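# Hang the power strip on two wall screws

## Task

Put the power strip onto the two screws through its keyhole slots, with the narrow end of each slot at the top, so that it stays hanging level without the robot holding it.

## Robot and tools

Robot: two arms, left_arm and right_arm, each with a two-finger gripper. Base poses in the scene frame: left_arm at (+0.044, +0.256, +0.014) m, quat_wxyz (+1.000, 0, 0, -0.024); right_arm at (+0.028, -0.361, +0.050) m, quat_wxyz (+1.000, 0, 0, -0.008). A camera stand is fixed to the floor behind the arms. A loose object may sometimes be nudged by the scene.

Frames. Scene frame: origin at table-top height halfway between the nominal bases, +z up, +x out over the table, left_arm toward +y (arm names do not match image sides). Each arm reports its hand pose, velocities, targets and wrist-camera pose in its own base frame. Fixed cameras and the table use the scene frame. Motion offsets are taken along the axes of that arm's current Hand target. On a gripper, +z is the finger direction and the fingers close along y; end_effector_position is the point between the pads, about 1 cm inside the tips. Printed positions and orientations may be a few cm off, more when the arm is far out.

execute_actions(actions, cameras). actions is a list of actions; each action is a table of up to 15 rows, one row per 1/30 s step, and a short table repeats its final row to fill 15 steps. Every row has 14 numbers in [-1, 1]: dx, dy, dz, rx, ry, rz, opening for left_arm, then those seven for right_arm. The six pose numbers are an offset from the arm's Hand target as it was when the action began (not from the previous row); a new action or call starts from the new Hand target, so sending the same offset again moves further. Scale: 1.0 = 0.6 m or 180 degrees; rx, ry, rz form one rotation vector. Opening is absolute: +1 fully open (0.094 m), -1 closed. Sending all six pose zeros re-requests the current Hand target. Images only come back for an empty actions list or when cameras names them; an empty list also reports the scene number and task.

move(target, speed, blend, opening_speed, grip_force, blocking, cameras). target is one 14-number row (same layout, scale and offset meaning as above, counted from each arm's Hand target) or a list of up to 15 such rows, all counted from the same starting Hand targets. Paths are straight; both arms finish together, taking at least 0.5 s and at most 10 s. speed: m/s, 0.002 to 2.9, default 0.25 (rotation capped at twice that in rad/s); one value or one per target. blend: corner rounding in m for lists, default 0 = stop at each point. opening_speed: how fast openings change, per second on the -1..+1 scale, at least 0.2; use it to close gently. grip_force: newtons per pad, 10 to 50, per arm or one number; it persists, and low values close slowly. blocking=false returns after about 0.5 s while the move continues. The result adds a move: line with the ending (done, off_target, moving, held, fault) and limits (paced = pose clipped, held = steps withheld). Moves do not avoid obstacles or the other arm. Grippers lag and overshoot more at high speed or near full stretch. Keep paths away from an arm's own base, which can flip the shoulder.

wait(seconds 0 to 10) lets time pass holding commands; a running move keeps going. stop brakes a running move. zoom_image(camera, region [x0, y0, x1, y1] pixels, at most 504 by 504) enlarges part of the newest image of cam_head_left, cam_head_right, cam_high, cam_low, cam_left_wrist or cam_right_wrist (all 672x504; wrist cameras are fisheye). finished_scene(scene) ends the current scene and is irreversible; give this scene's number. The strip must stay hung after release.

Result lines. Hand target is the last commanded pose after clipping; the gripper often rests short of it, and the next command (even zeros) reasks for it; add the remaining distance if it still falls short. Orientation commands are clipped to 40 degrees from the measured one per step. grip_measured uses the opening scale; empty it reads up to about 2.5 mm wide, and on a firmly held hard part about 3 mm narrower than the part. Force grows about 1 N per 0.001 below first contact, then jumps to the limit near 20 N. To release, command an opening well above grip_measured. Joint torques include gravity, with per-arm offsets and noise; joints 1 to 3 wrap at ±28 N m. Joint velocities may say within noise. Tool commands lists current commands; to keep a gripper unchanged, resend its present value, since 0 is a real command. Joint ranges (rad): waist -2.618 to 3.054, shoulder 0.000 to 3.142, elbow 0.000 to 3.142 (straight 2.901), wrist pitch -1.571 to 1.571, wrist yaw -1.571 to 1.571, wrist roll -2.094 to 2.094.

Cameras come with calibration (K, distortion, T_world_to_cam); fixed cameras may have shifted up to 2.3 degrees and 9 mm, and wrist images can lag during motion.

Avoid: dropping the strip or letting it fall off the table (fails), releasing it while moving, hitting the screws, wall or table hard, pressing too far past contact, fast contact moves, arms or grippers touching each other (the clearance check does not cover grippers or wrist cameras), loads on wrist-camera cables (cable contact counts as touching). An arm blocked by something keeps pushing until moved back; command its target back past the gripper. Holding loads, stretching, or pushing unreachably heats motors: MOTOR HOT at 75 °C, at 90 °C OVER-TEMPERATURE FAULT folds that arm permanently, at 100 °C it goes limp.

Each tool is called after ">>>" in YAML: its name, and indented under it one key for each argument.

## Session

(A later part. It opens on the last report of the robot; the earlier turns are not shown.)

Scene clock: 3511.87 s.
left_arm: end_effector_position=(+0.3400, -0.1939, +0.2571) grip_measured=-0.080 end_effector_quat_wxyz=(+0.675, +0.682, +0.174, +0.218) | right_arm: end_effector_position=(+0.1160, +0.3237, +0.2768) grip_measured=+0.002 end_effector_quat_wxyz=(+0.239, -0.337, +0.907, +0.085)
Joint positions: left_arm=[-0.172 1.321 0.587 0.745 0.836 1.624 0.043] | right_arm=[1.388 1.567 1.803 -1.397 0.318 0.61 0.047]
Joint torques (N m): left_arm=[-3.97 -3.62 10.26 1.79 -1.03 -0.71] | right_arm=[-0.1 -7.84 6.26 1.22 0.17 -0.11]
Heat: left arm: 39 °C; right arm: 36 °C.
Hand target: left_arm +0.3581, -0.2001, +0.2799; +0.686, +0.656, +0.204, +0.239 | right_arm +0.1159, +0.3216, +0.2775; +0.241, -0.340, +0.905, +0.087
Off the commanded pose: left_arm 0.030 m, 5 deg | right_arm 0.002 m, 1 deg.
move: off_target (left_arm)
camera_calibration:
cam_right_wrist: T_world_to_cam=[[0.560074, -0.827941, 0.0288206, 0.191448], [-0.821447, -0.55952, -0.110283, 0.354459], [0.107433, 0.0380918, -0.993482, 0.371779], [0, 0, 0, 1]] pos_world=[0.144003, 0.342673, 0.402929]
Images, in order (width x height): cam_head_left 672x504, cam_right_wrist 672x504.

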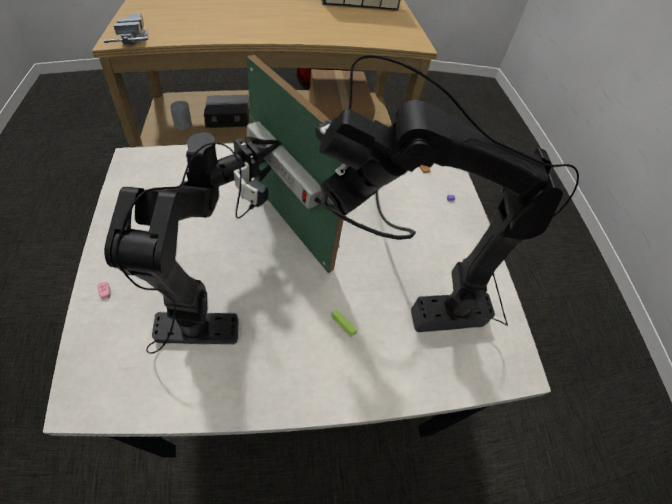

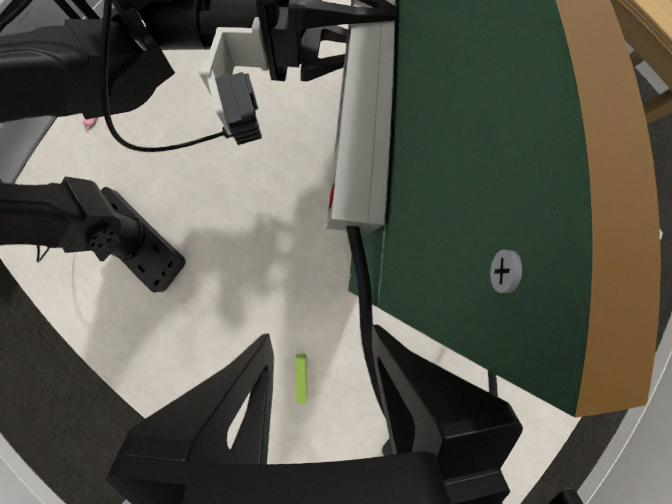

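>>> move:
  target:
    - [0, 0, -0.03, 0, 0, 0, -0.3, 0, 0, 0, 0, 0, 0, 0]
    - [-0.006, 0.01, -0.03, 0, -0.009, 0.017, -0.3, 0, 0, 0, 0, 0, 0, 0]
  speed: 0.04
  cameras: ["cam_right_wrist", "cam_head_left"]

>>> zoom_image:
  camera: "cam_right_wrist"
  region: [280, 0, 448, 230]

>>> zoom_image:
  camera: "cam_head_left"
  region: [220, 110, 340, 230]

Scene clock: 3526.50 s.
left_arm: end_effector_position=(+0.3397, -0.1920, +0.2567) grip_measured=-0.080 end_effector_quat_wxyz=(+0.671, +0.684, +0.181, +0.220) | right_arm: end_effector_position=(+0.1160, +0.3237, +0.2768) grip_measured=+0.002 end_effector_quat_wxyz=(+0.239, -0.337, +0.907, +0.085)
Joint positions: left_arm=[-0.171 1.304 0.587 0.713 0.824 1.632 0.043] | right_arm=[1.388 1.567 1.803 -1.397 0.318 0.61 0.047]
Joint torques (N m): left_arm=[0.4 -7.34 8.72 1.74 -0.26 -0.33] | right_arm=[-0.1 -7.87 6.23 1.24 0.19 -0.09]
Heat: left arm: 39 °C; right arm: 36 °C.
Hand target: left_arm +0.3442, -0.1876, +0.2847; +0.682, +0.665, +0.177, +0.247 | right_arm +0.1159, +0.3216, +0.2775; +0.241, -0.340, +0.905, +0.087
Off the commanded pose: left_arm 0.029 m, 4 deg | right_arm 0.002 m, 1 deg.
move: off_target (left_arm)
camera_calibration:
cam_right_wrist: T_world_to_cam=[[0.560074, -0.827941, 0.0288206, 0.191448], [-0.821447, -0.55952, -0.110283, 0.354459], [0.107433, 0.0380918, -0.993482, 0.371779], [0, 0, 0, 1]] pos_world=[0.144003, 0.342673, 0.402929]
Images, in order (width x height): cam_head_left 672x504, cam_right_wrist 672x504.

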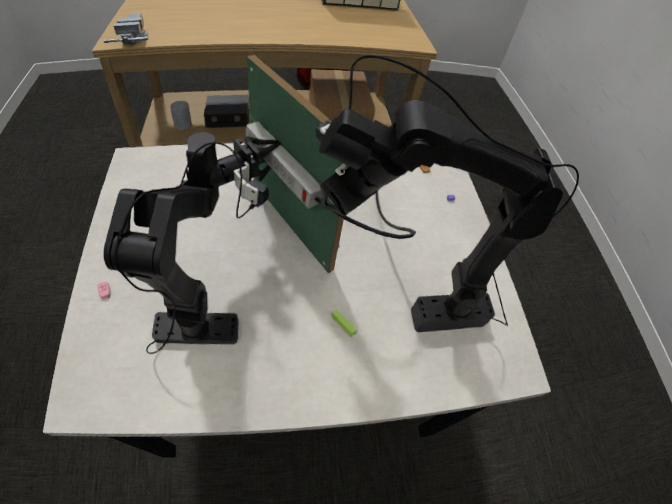

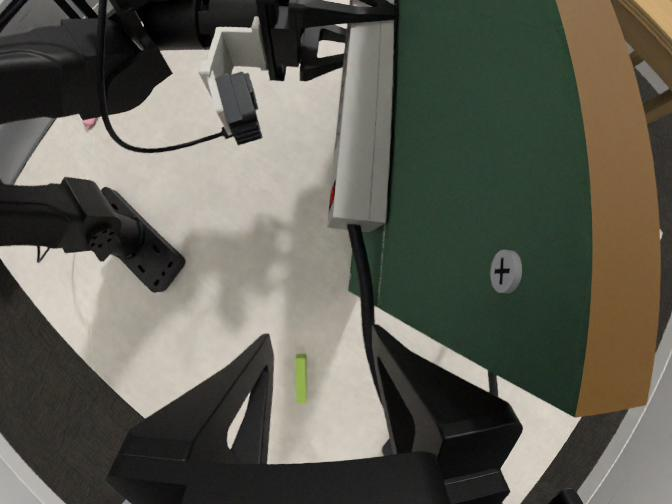

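Scaled by 2.191 from the camera's 672x504 image, which has a finer 960x720 frame.

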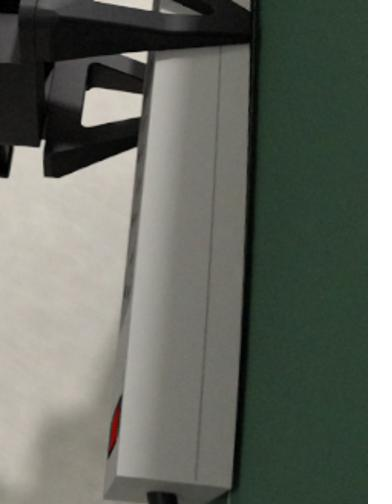

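Scaled by 4.200 from the camera's 672x504 image, which has a finer 960x720 frame.

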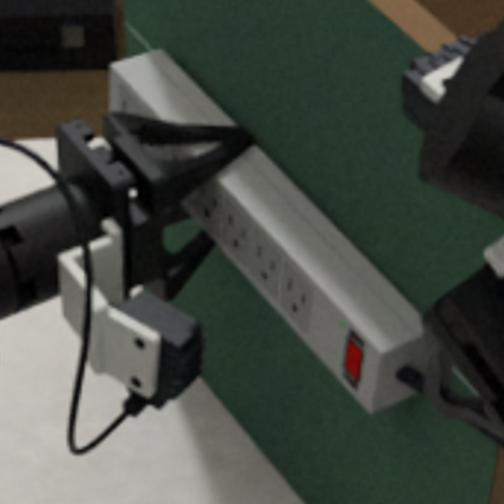

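>>> move:
  target:
    - [0, 0, 0.024, 0, 0.003, 0, -0.3, 0, 0, 0, 0, 0, 0, 0]
  speed: 0.03
  cameras: ["cam_right_wrist", "cam_head_left"]

>>> zoom_image:
  camera: "cam_right_wrist"
  region: [280, 0, 448, 230]

>>> zoom_image:
  camera: "cam_head_left"
  region: [220, 110, 340, 230]

Scene clock: 3531.23 s.
left_arm: end_effector_position=(+0.3409, -0.1933, +0.2567) grip_measured=-0.081 end_effector_quat_wxyz=(+0.670, +0.683, +0.185, +0.224) | right_arm: end_effector_position=(+0.1160, +0.3237, +0.2768) grip_measured=+0.002 end_effector_quat_wxyz=(+0.239, -0.337, +0.907, +0.085)
Joint positions: left_arm=[-0.181 1.304 0.587 0.713 0.803 1.632 0.043] | right_arm=[1.388 1.567 1.803 -1.397 0.318 0.61 0.047]
Joint torques (N m): left_arm=[-2.8 -4.34 10.69 1.79 -0.56 -0.25] | right_arm=[-0.09 -7.84 6.22 1.22 0.18 -0.1]
Heat: left arm: 39 °C; right arm: 36 °C.
Hand target: left_arm +0.3525, -0.1993, +0.2855; +0.681, +0.664, +0.180, +0.251 | right_arm +0.1159, +0.3216, +0.2775; +0.241, -0.340, +0.905, +0.087
Off the commanded pose: left_arm 0.032 m, 4 deg | right_arm 0.002 m, 1 deg.
move: off_target (left_arm)
camera_calibration:
cam_right_wrist: T_world_to_cam=[[0.560074, -0.827941, 0.0288206, 0.191448], [-0.821447, -0.55952, -0.110283, 0.354459], [0.107433, 0.0380918, -0.993482, 0.371779], [0, 0, 0, 1]] pos_world=[0.144003, 0.342673, 0.402929]
Images, in order (width x height): cam_head_left 672x504, cam_right_wrist 672x504.

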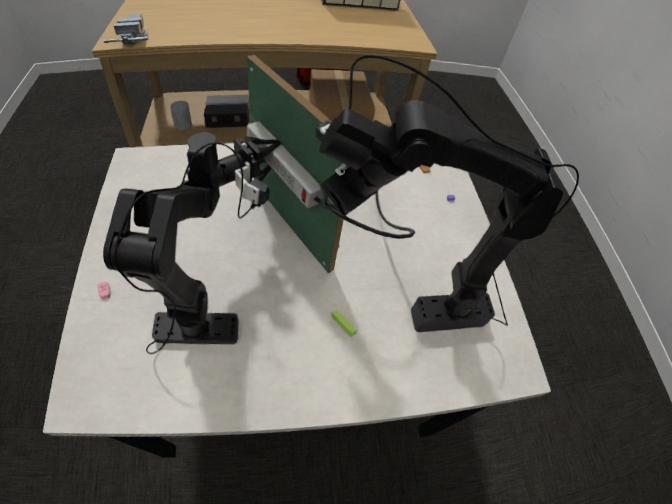

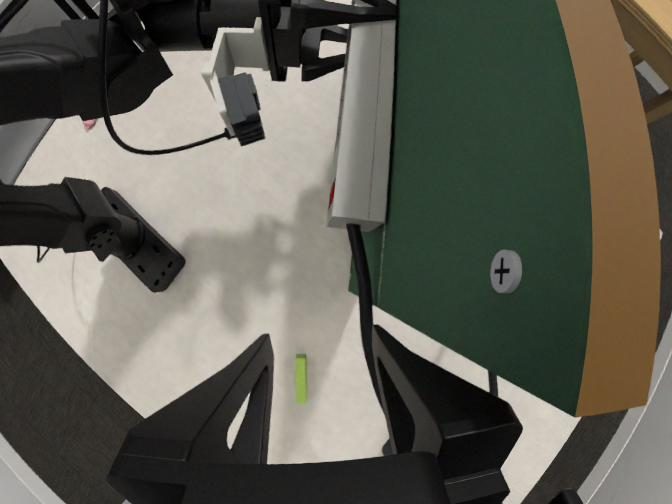

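Scaled by 2.191 from the camera's 672x504 image, which has a finer 960x720 frame.

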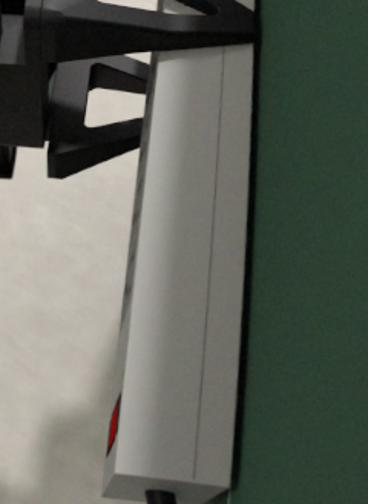

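Scaled by 4.200 from the camera's 672x504 image, which has a finer 960x720 frame.

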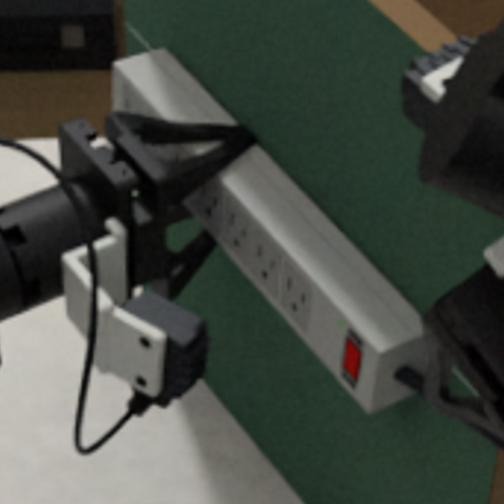

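>>> move:
  target:
    - [0, 0, -0.012, 0, 0, 0, -0.3, 0, 0, 0, 0, 0, 0, 0]
    - [-0.01, -0.006, -0.012, 0, 0.004, 0, -0.3, 0, 0, 0, 0, 0, 0, 0]
    - [-0.008, -0.006, 0.003, 0, 0.004, 0, -0.3, 0, 0, 0, 0, 0, 0, 0]
  speed: 0.03
  cameras: ["cam_right_wrist", "cam_head_left"]

>>> zoom_image:
  camera: "cam_right_wrist"
  region: [280, 0, 448, 230]

>>> zoom_image:
  camera: "cam_head_left"
  region: [220, 110, 340, 230]

Scene clock: 3539.90 s.
left_arm: end_effector_position=(+0.3412, -0.1937, +0.2575) grip_measured=-0.081 end_effector_quat_wxyz=(+0.668, +0.683, +0.190, +0.227) | right_arm: end_effector_position=(+0.1160, +0.3237, +0.2768) grip_measured=+0.002 end_effector_quat_wxyz=(+0.239, -0.337, +0.907, +0.085)
Joint positions: left_arm=[-0.189 1.295 0.587 0.701 0.783 1.633 0.043] | right_arm=[1.388 1.567 1.803 -1.397 0.318 0.61 0.047]
Joint torques (N m): left_arm=[-4.46 -3.9 9.25 2.05 -0.7 -0.26] | right_arm=[-0.09 -7.84 6.19 1.21 0.17 -0.12]
Heat: left arm: 39 °C; right arm: 36 °C.
Hand target: left_arm +0.3500, -0.2036, +0.2816; +0.680, +0.662, +0.184, +0.255 | right_arm +0.1159, +0.3216, +0.2775; +0.241, -0.340, +0.905, +0.087
Off the commanded pose: left_arm 0.028 m, 4 deg | right_arm 0.002 m, 1 deg.
move: off_target (left_arm)
camera_calibration:
cam_right_wrist: T_world_to_cam=[[0.560074, -0.827941, 0.0288206, 0.191448], [-0.821447, -0.55952, -0.110283, 0.354459], [0.107433, 0.0380918, -0.993482, 0.371779], [0, 0, 0, 1]] pos_world=[0.144003, 0.342673, 0.402929]
Images, in order (width x height): cam_head_left 672x504, cam_right_wrist 672x504.

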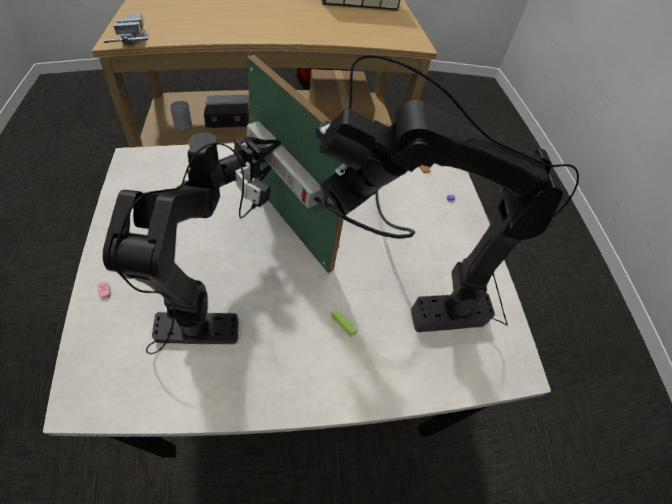

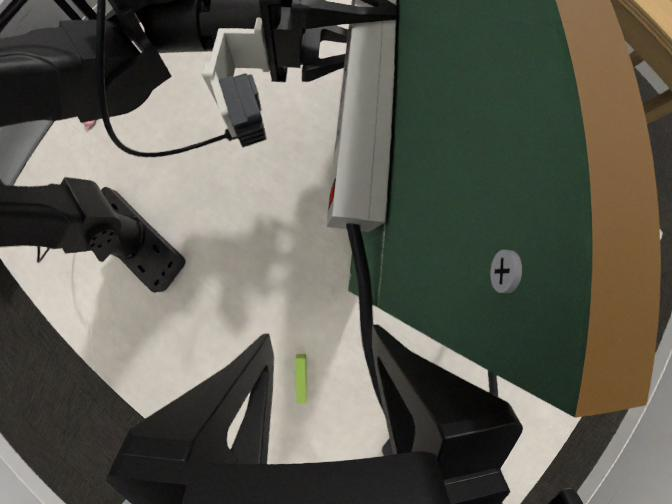

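Scaled by 2.191 from the camera's 672x504 image, which has a finer 960x720 frame.

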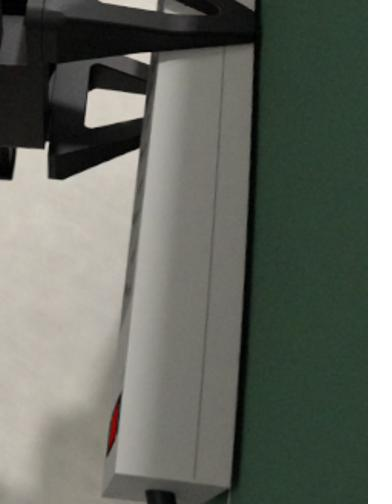

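Scaled by 4.200 from the camera's 672x504 image, which has a finer 960x720 frame.

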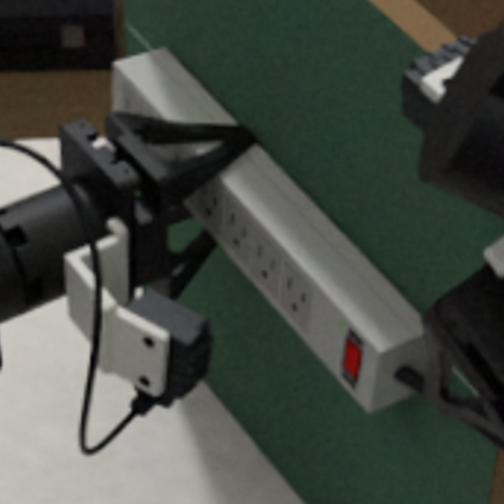

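>>> move:
  target:
    - [0, 0, -0.016, 0, 0, 0, -0.3, 0, 0, 0, 0, 0, 0, 0]
    - [0, -0.004, -0.016, 0, 0, 0.016, -0.3, 0, 0, 0, 0, 0, 0, 0]
    - [0, -0.004, 0.0, 0, 0.0, 0.016, -0.3, 0, 0, 0, 0, 0, 0, 0]
  speed: 0.03
  cameras: ["cam_right_wrist", "cam_head_left"]

>>> zoom_image:
  camera: "cam_right_wrist"
  region: [280, 0, 448, 230]

>>> zoom_image:
  camera: "cam_head_left"
  region: [220, 110, 340, 230]

Scene clock: 3546.87 s.
left_arm: end_effector_position=(+0.3417, -0.1942, +0.2566) grip_measured=-0.081 end_effector_quat_wxyz=(+0.662, +0.686, +0.184, +0.240) | right_arm: end_effector_position=(+0.1160, +0.3237, +0.2768) grip_measured=+0.002 end_effector_quat_wxyz=(+0.239, -0.337, +0.907, +0.085)
Joint positions: left_arm=[-0.196 1.292 0.584 0.697 0.766 1.664 0.043] | right_arm=[1.388 1.567 1.803 -1.397 0.318 0.61 0.047]
Joint torques (N m): left_arm=[-3.88 -3.14 9.03 2.2 -0.55 -0.02] | right_arm=[-0.06 -7.83 6.17 1.21 0.18 -0.11]
Heat: left arm: 39 °C; right arm: 36 °C.
Hand target: left_arm +0.3502, -0.2036, +0.2792; +0.674, +0.667, +0.168, +0.272 | right_arm +0.1159, +0.3216, +0.2775; +0.241, -0.340, +0.905, +0.087
Off the commanded pose: left_arm 0.026 m, 5 deg | right_arm 0.002 m, 1 deg.
move: off_target (left_arm)
camera_calibration:
cam_right_wrist: T_world_to_cam=[[0.560074, -0.827941, 0.0288206, 0.191448], [-0.821447, -0.55952, -0.110283, 0.354459], [0.107433, 0.0380918, -0.993482, 0.371779], [0, 0, 0, 1]] pos_world=[0.144003, 0.342673, 0.402929]
Images, in order (width x height): cam_head_left 672x504, cam_right_wrist 672x504.

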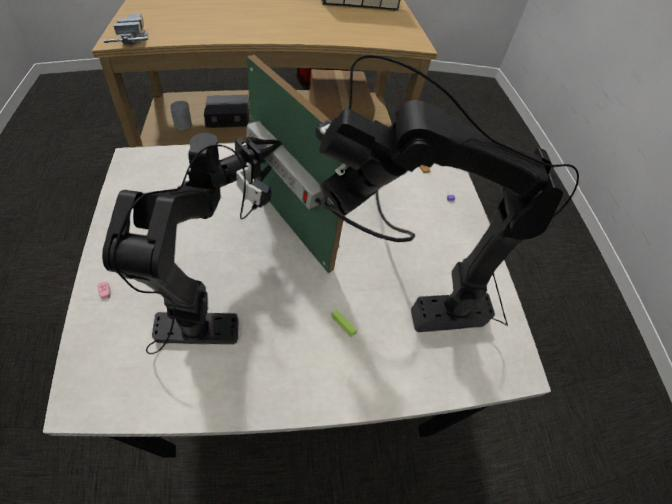

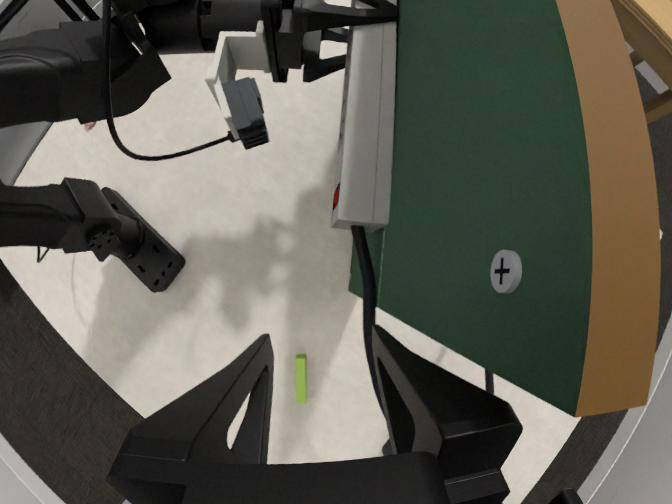

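Scaled by 2.191 from the camera's 672x504 image, which has a finer 960x720 frame.

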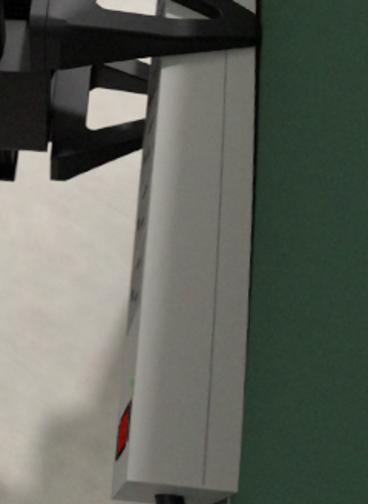

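Scaled by 4.200 from the camera's 672x504 image, which has a finer 960x720 frame.

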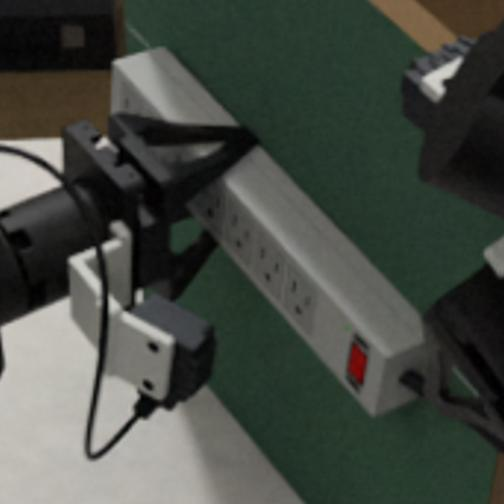

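>>> move:
  target:
    - [0, 0, -0.010, 0, 0, 0, -0.3, 0, 0, 0, 0, 0, 0, 0]
    - [0, -0.018, -0.010, 0.008, 0, -0.004, -0.3, 0, 0, 0, 0, 0, 0, 0]
    - [0, -0.03, -0.010, 0.014, 0, -0.006, -0.3, 0, 0, 0, 0, 0, 0, 0]
  speed: 0.03
  cameras: ["cam_right_wrist", "cam_head_left"]

>>> zoom_image:
  camera: "cam_head_left"
  region: [220, 110, 340, 230]

Scene clock: 3556.13 s.
left_arm: end_effector_position=(+0.3416, -0.1943, +0.2562) grip_measured=-0.081 end_effector_quat_wxyz=(+0.661, +0.686, +0.182, +0.242) | right_arm: end_effector_position=(+0.1160, +0.3237, +0.2768) grip_measured=+0.002 end_effector_quat_wxyz=(+0.239, -0.337, +0.907, +0.085)
Joint positions: left_arm=[-0.196 1.292 0.584 0.697 0.766 1.671 0.043] | right_arm=[1.388 1.567 1.803 -1.397 0.318 0.61 0.047]
Joint torques (N m): left_arm=[-2.32 -2.44 7.38 1.9 -0.47 0.1] | right_arm=[-0.09 -7.88 6.12 1.21 0.17 -0.1]
Heat: left arm: 40 °C; right arm: 36 °C.
Hand target: left_arm +0.3493, -0.1981, +0.2611; +0.661, +0.680, +0.180, +0.262 | right_arm +0.1159, +0.3216, +0.2775; +0.241, -0.340, +0.905, +0.087
Off the commanded pose: left_arm 0.010 m, 2 deg | right_arm 0.002 m, 1 deg.
move: done
camera_calibration:
cam_right_wrist: T_world_to_cam=[[0.560074, -0.827941, 0.0288206, 0.191448], [-0.821447, -0.55952, -0.110283, 0.354459], [0.107433, 0.0380918, -0.993482, 0.371779], [0, 0, 0, 1]] pos_world=[0.144003, 0.342673, 0.402929]
Images, in order (width x height): cam_head_left 672x504, cam_right_wrist 672x504.

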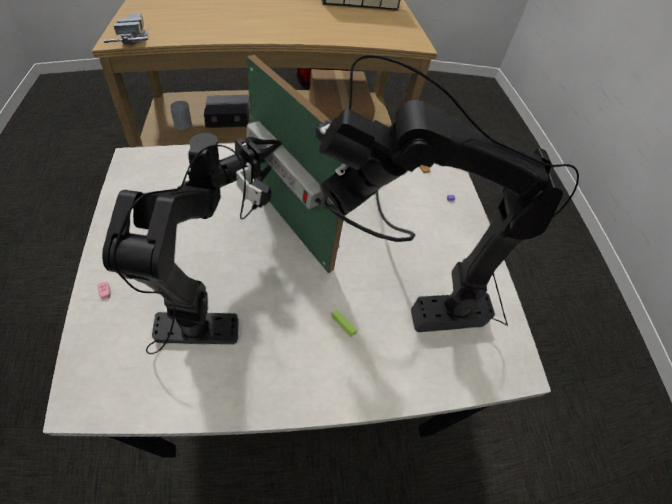

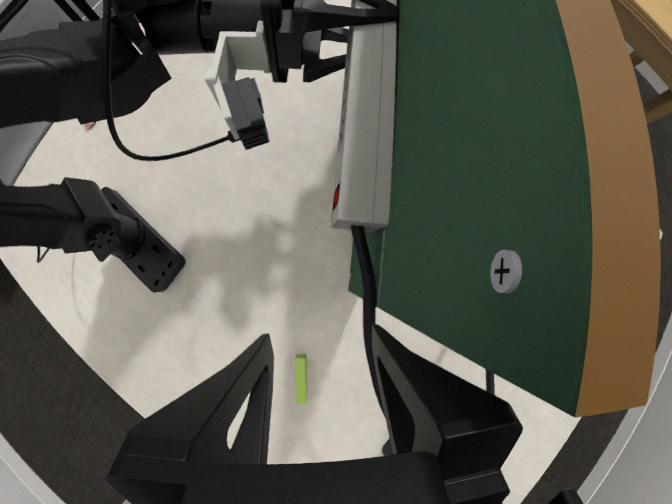

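Scaled by 4.200 from the camera's 672x504 image, which has a finer 960x720 frame.

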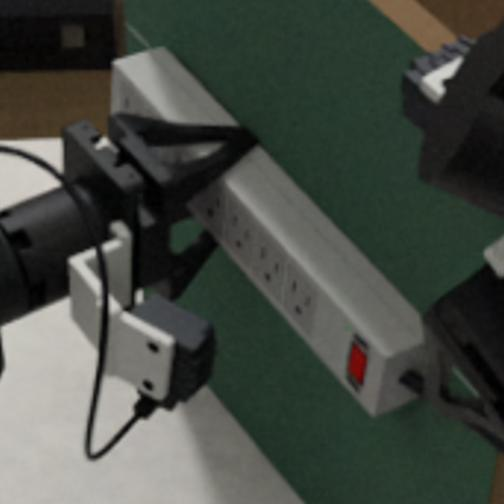

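>>> move:
  target:
    - [0, -0.012, -0.004, 0.005, 0, -0.002, -0.3, 0, 0, 0, 0, 0, 0, 0]
    - [0, -0.024, -0.004, 0.008, 0, -0.002, -0.3, 0, 0, 0, 0, 0, 0, 0]
  speed: 0.02
  cameras: ["cam_head_left"]

>>> zoom_image:
  camera: "cam_head_left"
  region: [220, 110, 340, 230]

Scene clock: 3561.43 s.
left_arm: end_effector_position=(+0.3415, -0.1940, +0.2546) grip_measured=-0.081 end_effector_quat_wxyz=(+0.663, +0.685, +0.180, +0.243) | right_arm: end_effector_position=(+0.1160, +0.3237, +0.2768) grip_measured=+0.002 end_effector_quat_wxyz=(+0.239, -0.337, +0.907, +0.085)
Joint positions: left_arm=[-0.195 1.3 0.574 0.723 0.767 1.667 0.043] | right_arm=[1.388 1.567 1.803 -1.397 0.318 0.61 0.047]
Joint torques (N m): left_arm=[-1.42 -1.88 6.42 1.66 -0.41 0.31] | right_arm=[-0.1 -7.86 6.15 1.21 0.18 -0.11]
Heat: left arm: 40 °C; right arm: 36 °C.
Hand target: left_arm +0.3493, -0.1953, +0.2468; +0.654, +0.687, +0.185, +0.257 | right_arm +0.1159, +0.3216, +0.2775; +0.241, -0.340, +0.905, +0.087
Off the commanded pose: left_arm 0.011 m, 2 deg | right_arm 0.002 m, 1 deg.
move: off_target (left_arm)
Images, in order (width x height): cam_head_left 672x504.

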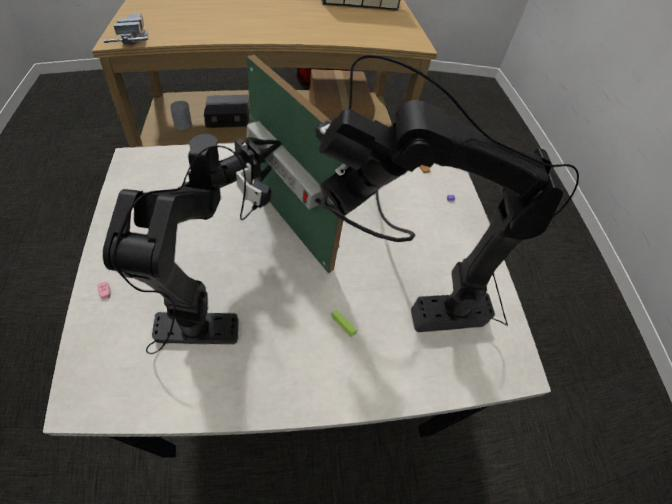

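Scaled by 4.200 from the camera's 672x504 image, which has a finer 960x720 frame.

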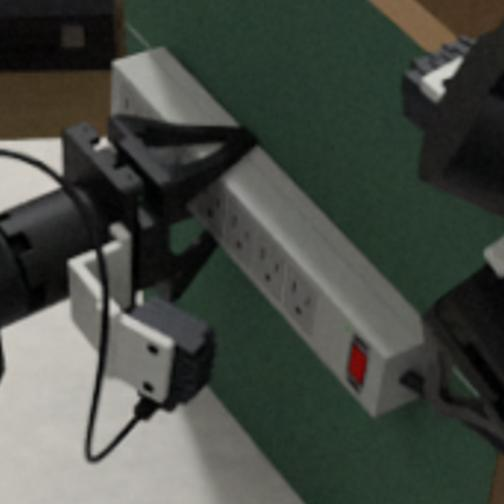

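>>> move:
  target:
    - [0.009, -0.008, -0.002, 0.002, 0, 0, -0.3, 0, 0, 0, 0, 0, 0, 0]
  speed: 0.02

>>> move:
  target:
    - [-0.02, -0.004, -0.002, 0.002, 0, 0, -0.3, 0, 0, 0, 0, 0, 0, 0]
  speed: 0.02
  cameras: ["cam_head_left"]

>>> zoom_image:
  camera: "cam_head_left"
  region: [220, 110, 340, 230]

Scene clock: 3567.60 s.
left_arm: end_effector_position=(+0.3416, -0.1937, +0.2539) grip_measured=-0.081 end_effector_quat_wxyz=(+0.667, +0.684, +0.173, +0.239) | right_arm: end_effector_position=(+0.1160, +0.3237, +0.2768) grip_measured=+0.002 end_effector_quat_wxyz=(+0.239, -0.337, +0.907, +0.085)
Joint positions: left_arm=[-0.185 1.315 0.574 0.746 0.793 1.663 0.043] | right_arm=[1.388 1.567 1.803 -1.397 0.318 0.61 0.047]
Joint torques (N m): left_arm=[-0.29 -1.63 6.37 1.49 -0.47 0.4] | right_arm=[-0.09 -7.8 6.16 1.21 0.18 -0.1]
Heat: left arm: 39 °C; right arm: 36 °C.
Hand target: left_arm +0.3533, -0.1908, +0.2426; +0.651, +0.689, +0.186, +0.257 | right_arm +0.1159, +0.3216, +0.2775; +0.241, -0.340, +0.905, +0.087
Off the commanded pose: left_arm 0.016 m, 3 deg | right_arm 0.002 m, 1 deg.
move: off_target (left_arm)

Scene clock: 3568.47 s.
left_arm: end_effector_position=(+0.3413, -0.1937, +0.2535) grip_measured=-0.081 end_effector_quat_wxyz=(+0.667, +0.680, +0.179, +0.245) | right_arm: end_effector_position=(+0.1160, +0.3237, +0.2768) grip_measured=+0.002 end_effector_quat_wxyz=(+0.239, -0.337, +0.907, +0.085)
Joint positions: left_arm=[-0.194 1.31 0.56 0.765 0.766 1.655 0.043] | right_arm=[1.388 1.567 1.803 -1.397 0.318 0.61 0.047]
Joint torques (N m): left_arm=[-2.56 -3.78 5.07 1.31 -0.51 0.52] | right_arm=[-0.14 -7.91 6.16 1.22 0.18 -0.11]
Heat: left arm: 39 °C; right arm: 36 °C.
Hand target: left_arm +0.3432, -0.1967, +0.2389; +0.649, +0.691, +0.187, +0.256 | right_arm +0.1159, +0.3216, +0.2775; +0.241, -0.340, +0.905, +0.087
Off the commanded pose: left_arm 0.015 m, 3 deg | right_arm 0.002 m, 1 deg.
move: off_target (left_arm)
Images, in order (width x height): cam_head_left 672x504.

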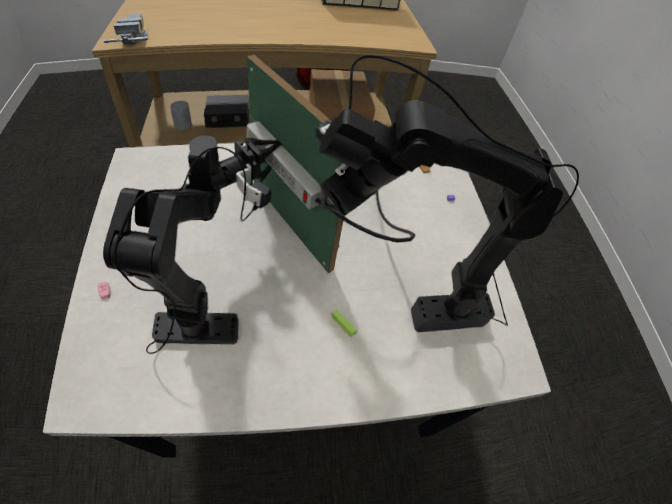

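Scaled by 4.200 from the camera's 672x504 image, which has a finer 960x720 frame.

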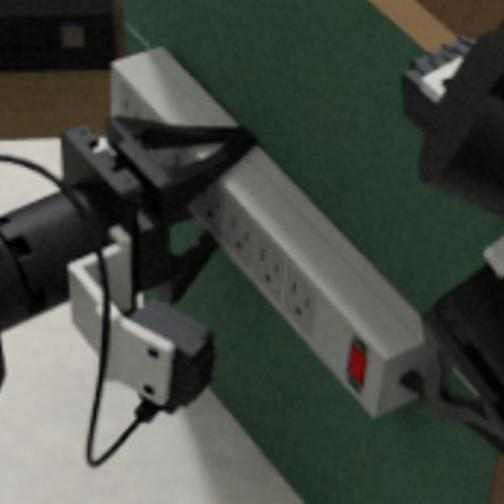

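>>> move:
  target:
    - [0.006, 0.035, 0.0, -0.01, -0.004, 0, -0.3, 0, 0, 0, 0, 0, 0, 0]
    - [0.006, 0.045, 0.012, -0.016, -0.018, 0.0, -0.3, 0, 0, 0, 0, 0, 0, 0]
  speed: 0.03
  cameras: ["cam_head_left", "cam_right_wrist"]

>>> zoom_image:
  camera: "cam_right_wrist"
  region: [280, 0, 448, 230]

>>> zoom_image:
  camera: "cam_head_left"
  region: [220, 110, 340, 230]

Scene clock: 3585.80 s.
left_arm: end_effector_position=(+0.3410, -0.1943, +0.2545) grip_measured=-0.081 end_effector_quat_wxyz=(+0.668, +0.683, +0.176, +0.238) | right_arm: end_effector_position=(+0.1160, +0.3237, +0.2768) grip_measured=+0.002 end_effector_quat_wxyz=(+0.239, -0.337, +0.907, +0.085)
Joint positions: left_arm=[-0.189 1.313 0.571 0.75 0.788 1.655 0.043] | right_arm=[1.388 1.567 1.803 -1.397 0.318 0.61 0.047]
Joint torques (N m): left_arm=[-1.83 -2.14 10.4 1.42 -0.01 0.1] | right_arm=[-0.09 -7.87 6.16 1.2 0.19 -0.11]
Heat: left arm: 37 °C; right arm: 36 °C.
Hand target: left_arm +0.3484, -0.2027, +0.2658; +0.671, +0.682, +0.162, +0.241 | right_arm +0.1159, +0.3216, +0.2775; +0.241, -0.340, +0.905, +0.087
Off the commanded pose: left_arm 0.016 m, 2 deg | right_arm 0.002 m, 1 deg.
move: off_target (left_arm)
camera_calibration:
cam_right_wrist: T_world_to_cam=[[0.560074, -0.827941, 0.0288206, 0.191448], [-0.821447, -0.55952, -0.110283, 0.354459], [0.107433, 0.0380918, -0.993482, 0.371779], [0, 0, 0, 1]] pos_world=[0.144003, 0.342673, 0.402929]
Images, in order (width x height): cam_head_left 672x504, cam_right_wrist 672x504.

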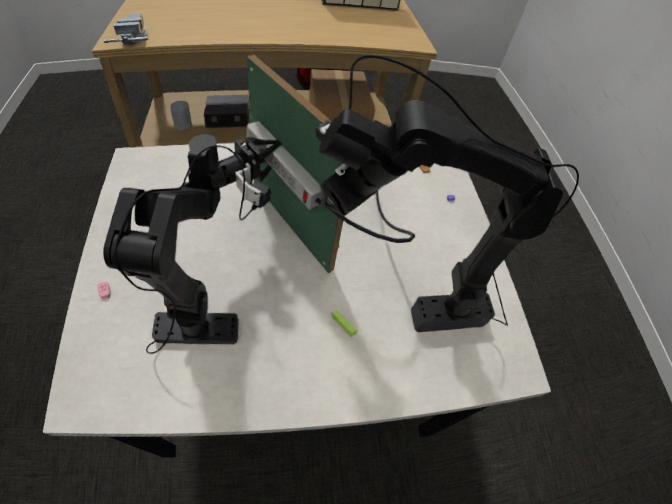

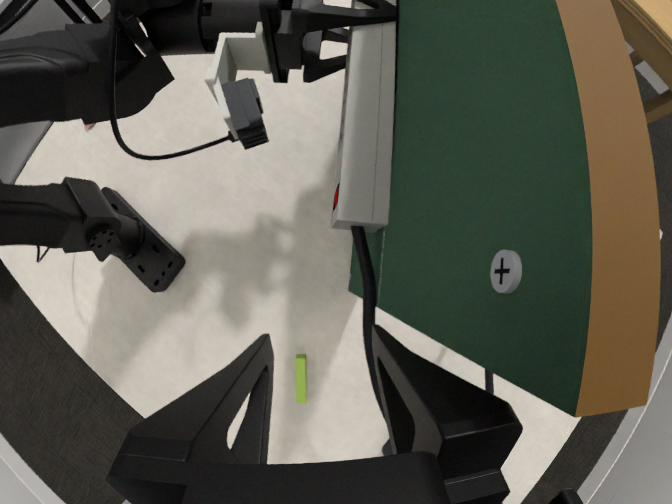

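Scaled by 2.191 from the camera's 672x504 image, which has a finer 960x720 frame.

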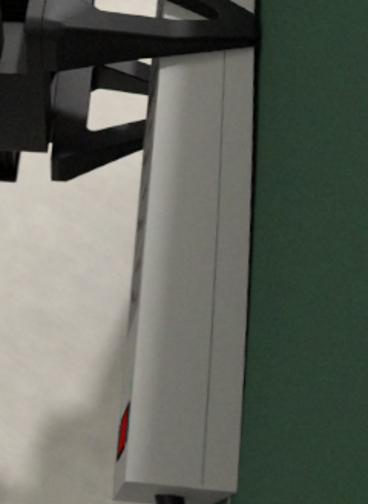

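Scaled by 4.200 from the camera's 672x504 image, which has a finer 960x720 frame.

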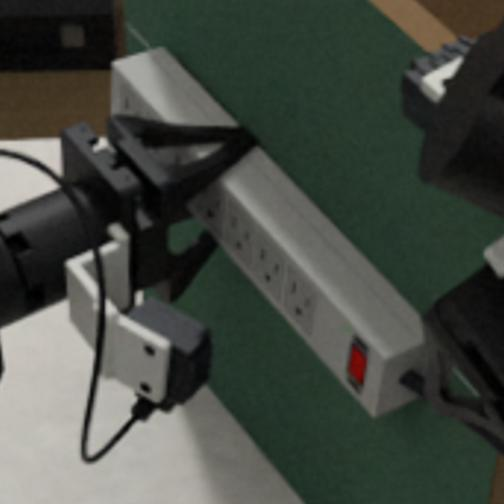

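>>> move:
  target:
    - [0.0, 0.012, 0.008, 0, -0.02, 0.004, -0.3, 0, 0, 0, 0, 0, 0, 0]
  speed: 0.03
  cameras: ["cam_head_left", "cam_right_wrist"]

>>> zoom_image:
  camera: "cam_right_wrist"
  region: [280, 0, 448, 230]

>>> zoom_image:
  camera: "cam_head_left"
  region: [220, 110, 340, 230]

Scene clock: 3593.80 s.
left_arm: end_effector_position=(+0.3410, -0.1948, +0.2546) grip_measured=-0.081 end_effector_quat_wxyz=(+0.667, +0.695, +0.158, +0.216) | right_arm: end_effector_position=(+0.1160, +0.3237, +0.2768) grip_measured=+0.002 end_effector_quat_wxyz=(+0.239, -0.337, +0.907, +0.085)
Joint positions: left_arm=[-0.162 1.333 0.615 0.694 0.872 1.679 0.043] | right_arm=[1.388 1.567 1.803 -1.397 0.318 0.61 0.047]
Joint torques (N m): left_arm=[-2.86 -2.06 11.47 1.51 -0.1 0.01] | right_arm=[-0.13 -7.77 6.17 1.22 0.17 -0.1]
Heat: left arm: 38 °C; right arm: 36 °C.
Hand target: left_arm +0.3502, -0.2071, +0.2731; +0.675, +0.690, +0.136, +0.224 | right_arm +0.1159, +0.3216, +0.2775; +0.241, -0.340, +0.905, +0.087
Off the commanded pose: left_arm 0.024 m, 3 deg | right_arm 0.002 m, 1 deg.
move: off_target (left_arm)
camera_calibration:
cam_right_wrist: T_world_to_cam=[[0.560074, -0.827941, 0.0288206, 0.191448], [-0.821447, -0.55952, -0.110283, 0.354459], [0.107433, 0.0380918, -0.993482, 0.371779], [0, 0, 0, 1]] pos_world=[0.144003, 0.342673, 0.402929]
Images, in order (width x height): cam_head_left 672x504, cam_right_wrist 672x504.

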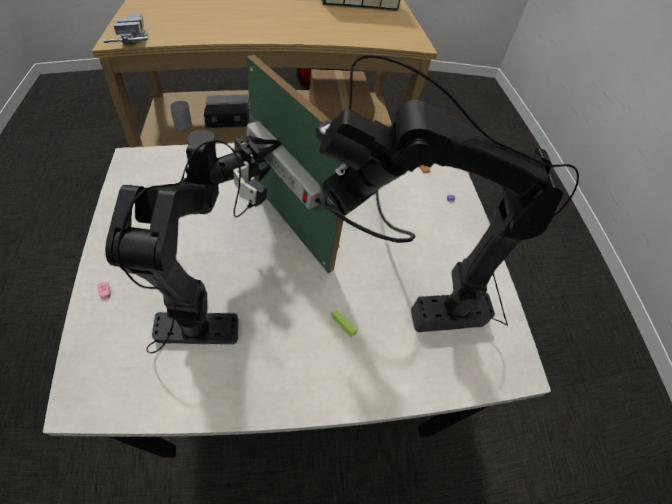

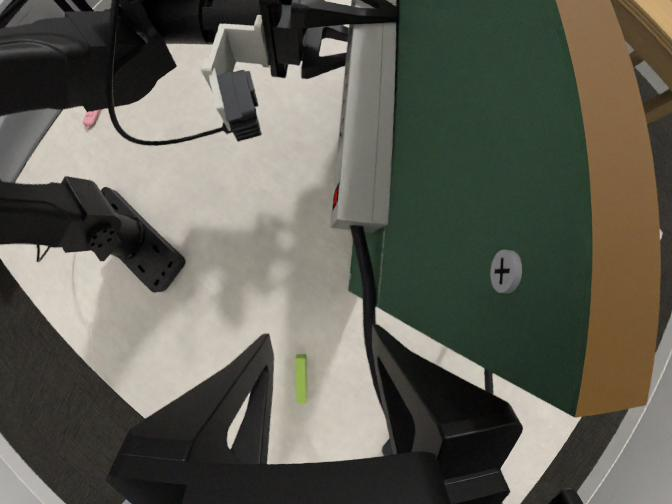

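Scaled by 2.191 from the camera's 672x504 image, which has a finer 960x720 frame.

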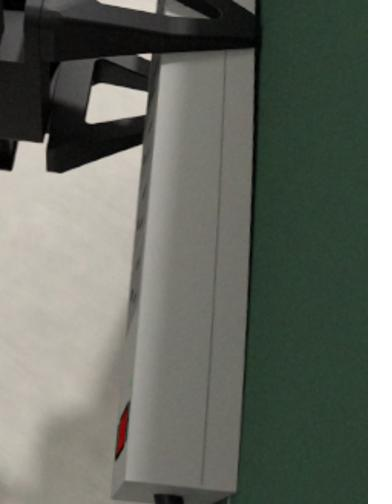

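Scaled by 4.200 from the camera's 672x504 image, which has a finer 960x720 frame.

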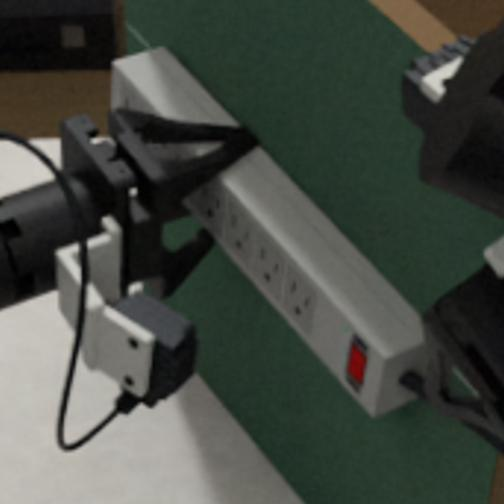

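>>> move:
  target:
    - [0, 0.02, 0.004, 0, 0, 0, -0.3, 0, 0, 0, 0, 0, 0, 0]
    - [0.01, 0.01, 0.004, 0, 0, 0.006, -0.3, 0, 0, 0, 0, 0, 0, 0]
    - [0.01, -0.01, 0.004, 0, 0, 0.006, -0.3, 0, 0, 0, 0, 0, 0, 0]
    - [0, -0.02, 0.004, 0, 0, -0.004, -0.3, 0, 0, 0, 0, 0, 0, 0]
    - [-0.01, -0.01, 0.004, 0, 0, -0.006, -0.3, 0, 0, 0, 0, 0, 0, 0]
    - [-0.01, 0.01, 0.004, 0, 0, 0.004, -0.3, 0, 0, 0, 0, 0, 0, 0]
    - [0, 0, 0.004, 0, 0, 0, -0.3, 0, 0, 0, 0, 0, 0, 0]
  speed: 0.05
  blend: 0.002
  cameras: ["cam_head_left", "cam_right_wrist"]

>>> zoom_image:
  camera: "cam_right_wrist"
  region: [280, 0, 448, 230]

>>> zoom_image:
  camera: "cam_head_left"
  region: [220, 110, 340, 230]

Scene clock: 3611.17 s.
left_arm: end_effector_position=(+0.3413, -0.1950, +0.2547) grip_measured=-0.081 end_effector_quat_wxyz=(+0.666, +0.701, +0.151, +0.207) | right_arm: end_effector_position=(+0.1160, +0.3237, +0.2768) grip_measured=+0.002 end_effector_quat_wxyz=(+0.239, -0.337, +0.907, +0.085)
Joint positions: left_arm=[-0.152 1.341 0.636 0.661 0.905 1.694 0.043] | right_arm=[1.388 1.567 1.803 -1.397 0.318 0.61 0.047]
Joint torques (N m): left_arm=[-4.48 -2.51 10.26 1.88 -0.41 -0.11] | right_arm=[-0.03 -7.88 6.16 1.22 0.17 -0.11]
Heat: left arm: 40 °C; right arm: 36 °C.
Hand target: left_arm +0.3514, -0.2091, +0.2732; +0.675, +0.690, +0.136, +0.224 | right_arm +0.1159, +0.3216, +0.2775; +0.241, -0.340, +0.905, +0.087
Off the commanded pose: left_arm 0.025 m, 3 deg | right_arm 0.002 m, 1 deg.
move: off_target (left_arm)
camera_calibration:
cam_right_wrist: T_world_to_cam=[[0.560074, -0.827941, 0.0288206, 0.191448], [-0.821447, -0.55952, -0.110283, 0.354459], [0.107433, 0.0380918, -0.993482, 0.371779], [0, 0, 0, 1]] pos_world=[0.144003, 0.342673, 0.402929]
Images, in order (width x height): cam_head_left 672x504, cam_right_wrist 672x504.

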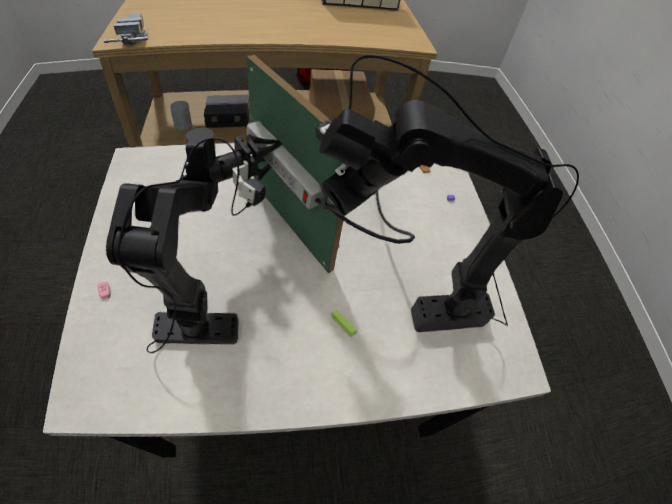

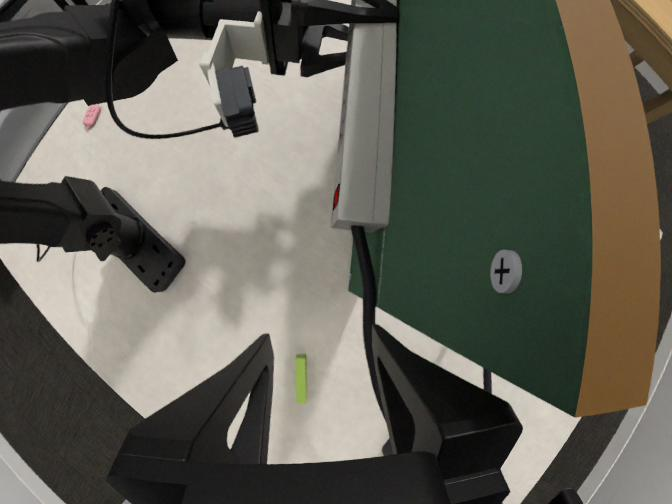

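Scaled by 2.191 from the camera's 672x504 image, which has a finer 960x720 frame.

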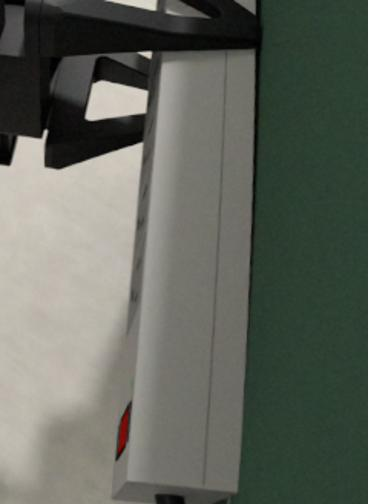

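Scaled by 4.200 from the camera's 672x504 image, which has a finer 960x720 frame.

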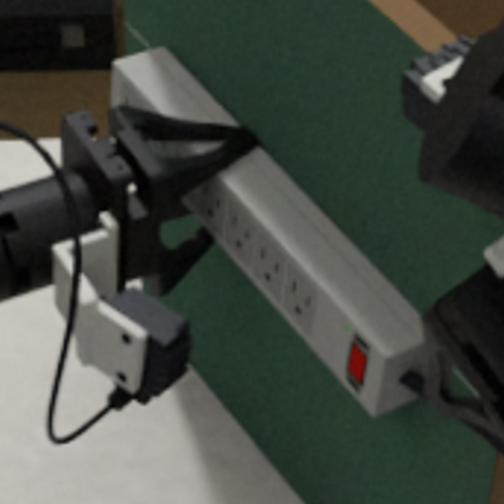

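>>> move:
  target:
    - [0, -0.01, -0.010, 0.004, 0.02, 0, -0.3, 0, 0, 0, 0, 0, 0, 0]
    - [0, -0.03, -0.012, 0.012, 0.03, -0.003, -0.3, 0, 0, 0, 0, 0, 0, 0]
    - [0, -0.05, -0.012, 0.02, 0.03, -0.004, -0.3, 0, 0, 0, 0, 0, 0, 0]
  speed: 0.04
  cameras: ["cam_head_left"]

>>> zoom_image:
  camera: "cam_head_left"
  region: [220, 110, 340, 230]

Scene clock: 3622.93 s.
left_arm: end_effector_position=(+0.3419, -0.1943, +0.2539) grip_measured=-0.081 end_effector_quat_wxyz=(+0.662, +0.695, +0.165, +0.227) | right_arm: end_effector_position=(+0.1160, +0.3237, +0.2768) grip_measured=+0.002 end_effector_quat_wxyz=(+0.239, -0.337, +0.907, +0.085)
Joint positions: left_arm=[-0.173 1.317 0.607 0.679 0.834 1.691 0.043] | right_arm=[1.388 1.567 1.803 -1.397 0.318 0.61 0.047]
Joint torques (N m): left_arm=[-4.27 -2.32 6.12 1.56 -0.87 0.35] | right_arm=[-0.06 -7.87 6.16 1.22 0.18 -0.11]
Heat: left arm: 38 °C; right arm: 36 °C.
Hand target: left_arm +0.3513, -0.2013, +0.2435; +0.647, +0.699, +0.179, +0.248 | right_arm +0.1159, +0.3216, +0.2775; +0.241, -0.340, +0.905, +0.087
Off the commanded pose: left_arm 0.016 m, 3 deg | right_arm 0.002 m, 1 deg.
move: off_target (left_arm)
Images, in order (width x height): cam_head_left 672x504.

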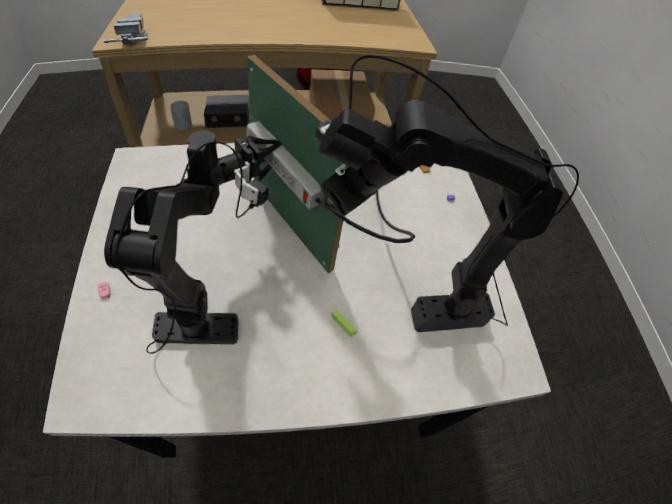

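Scaled by 4.200 from the camera's 672x504 image, which has a finer 960x720 frame.

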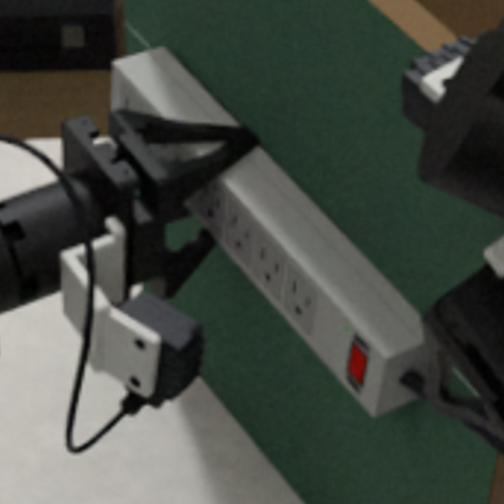

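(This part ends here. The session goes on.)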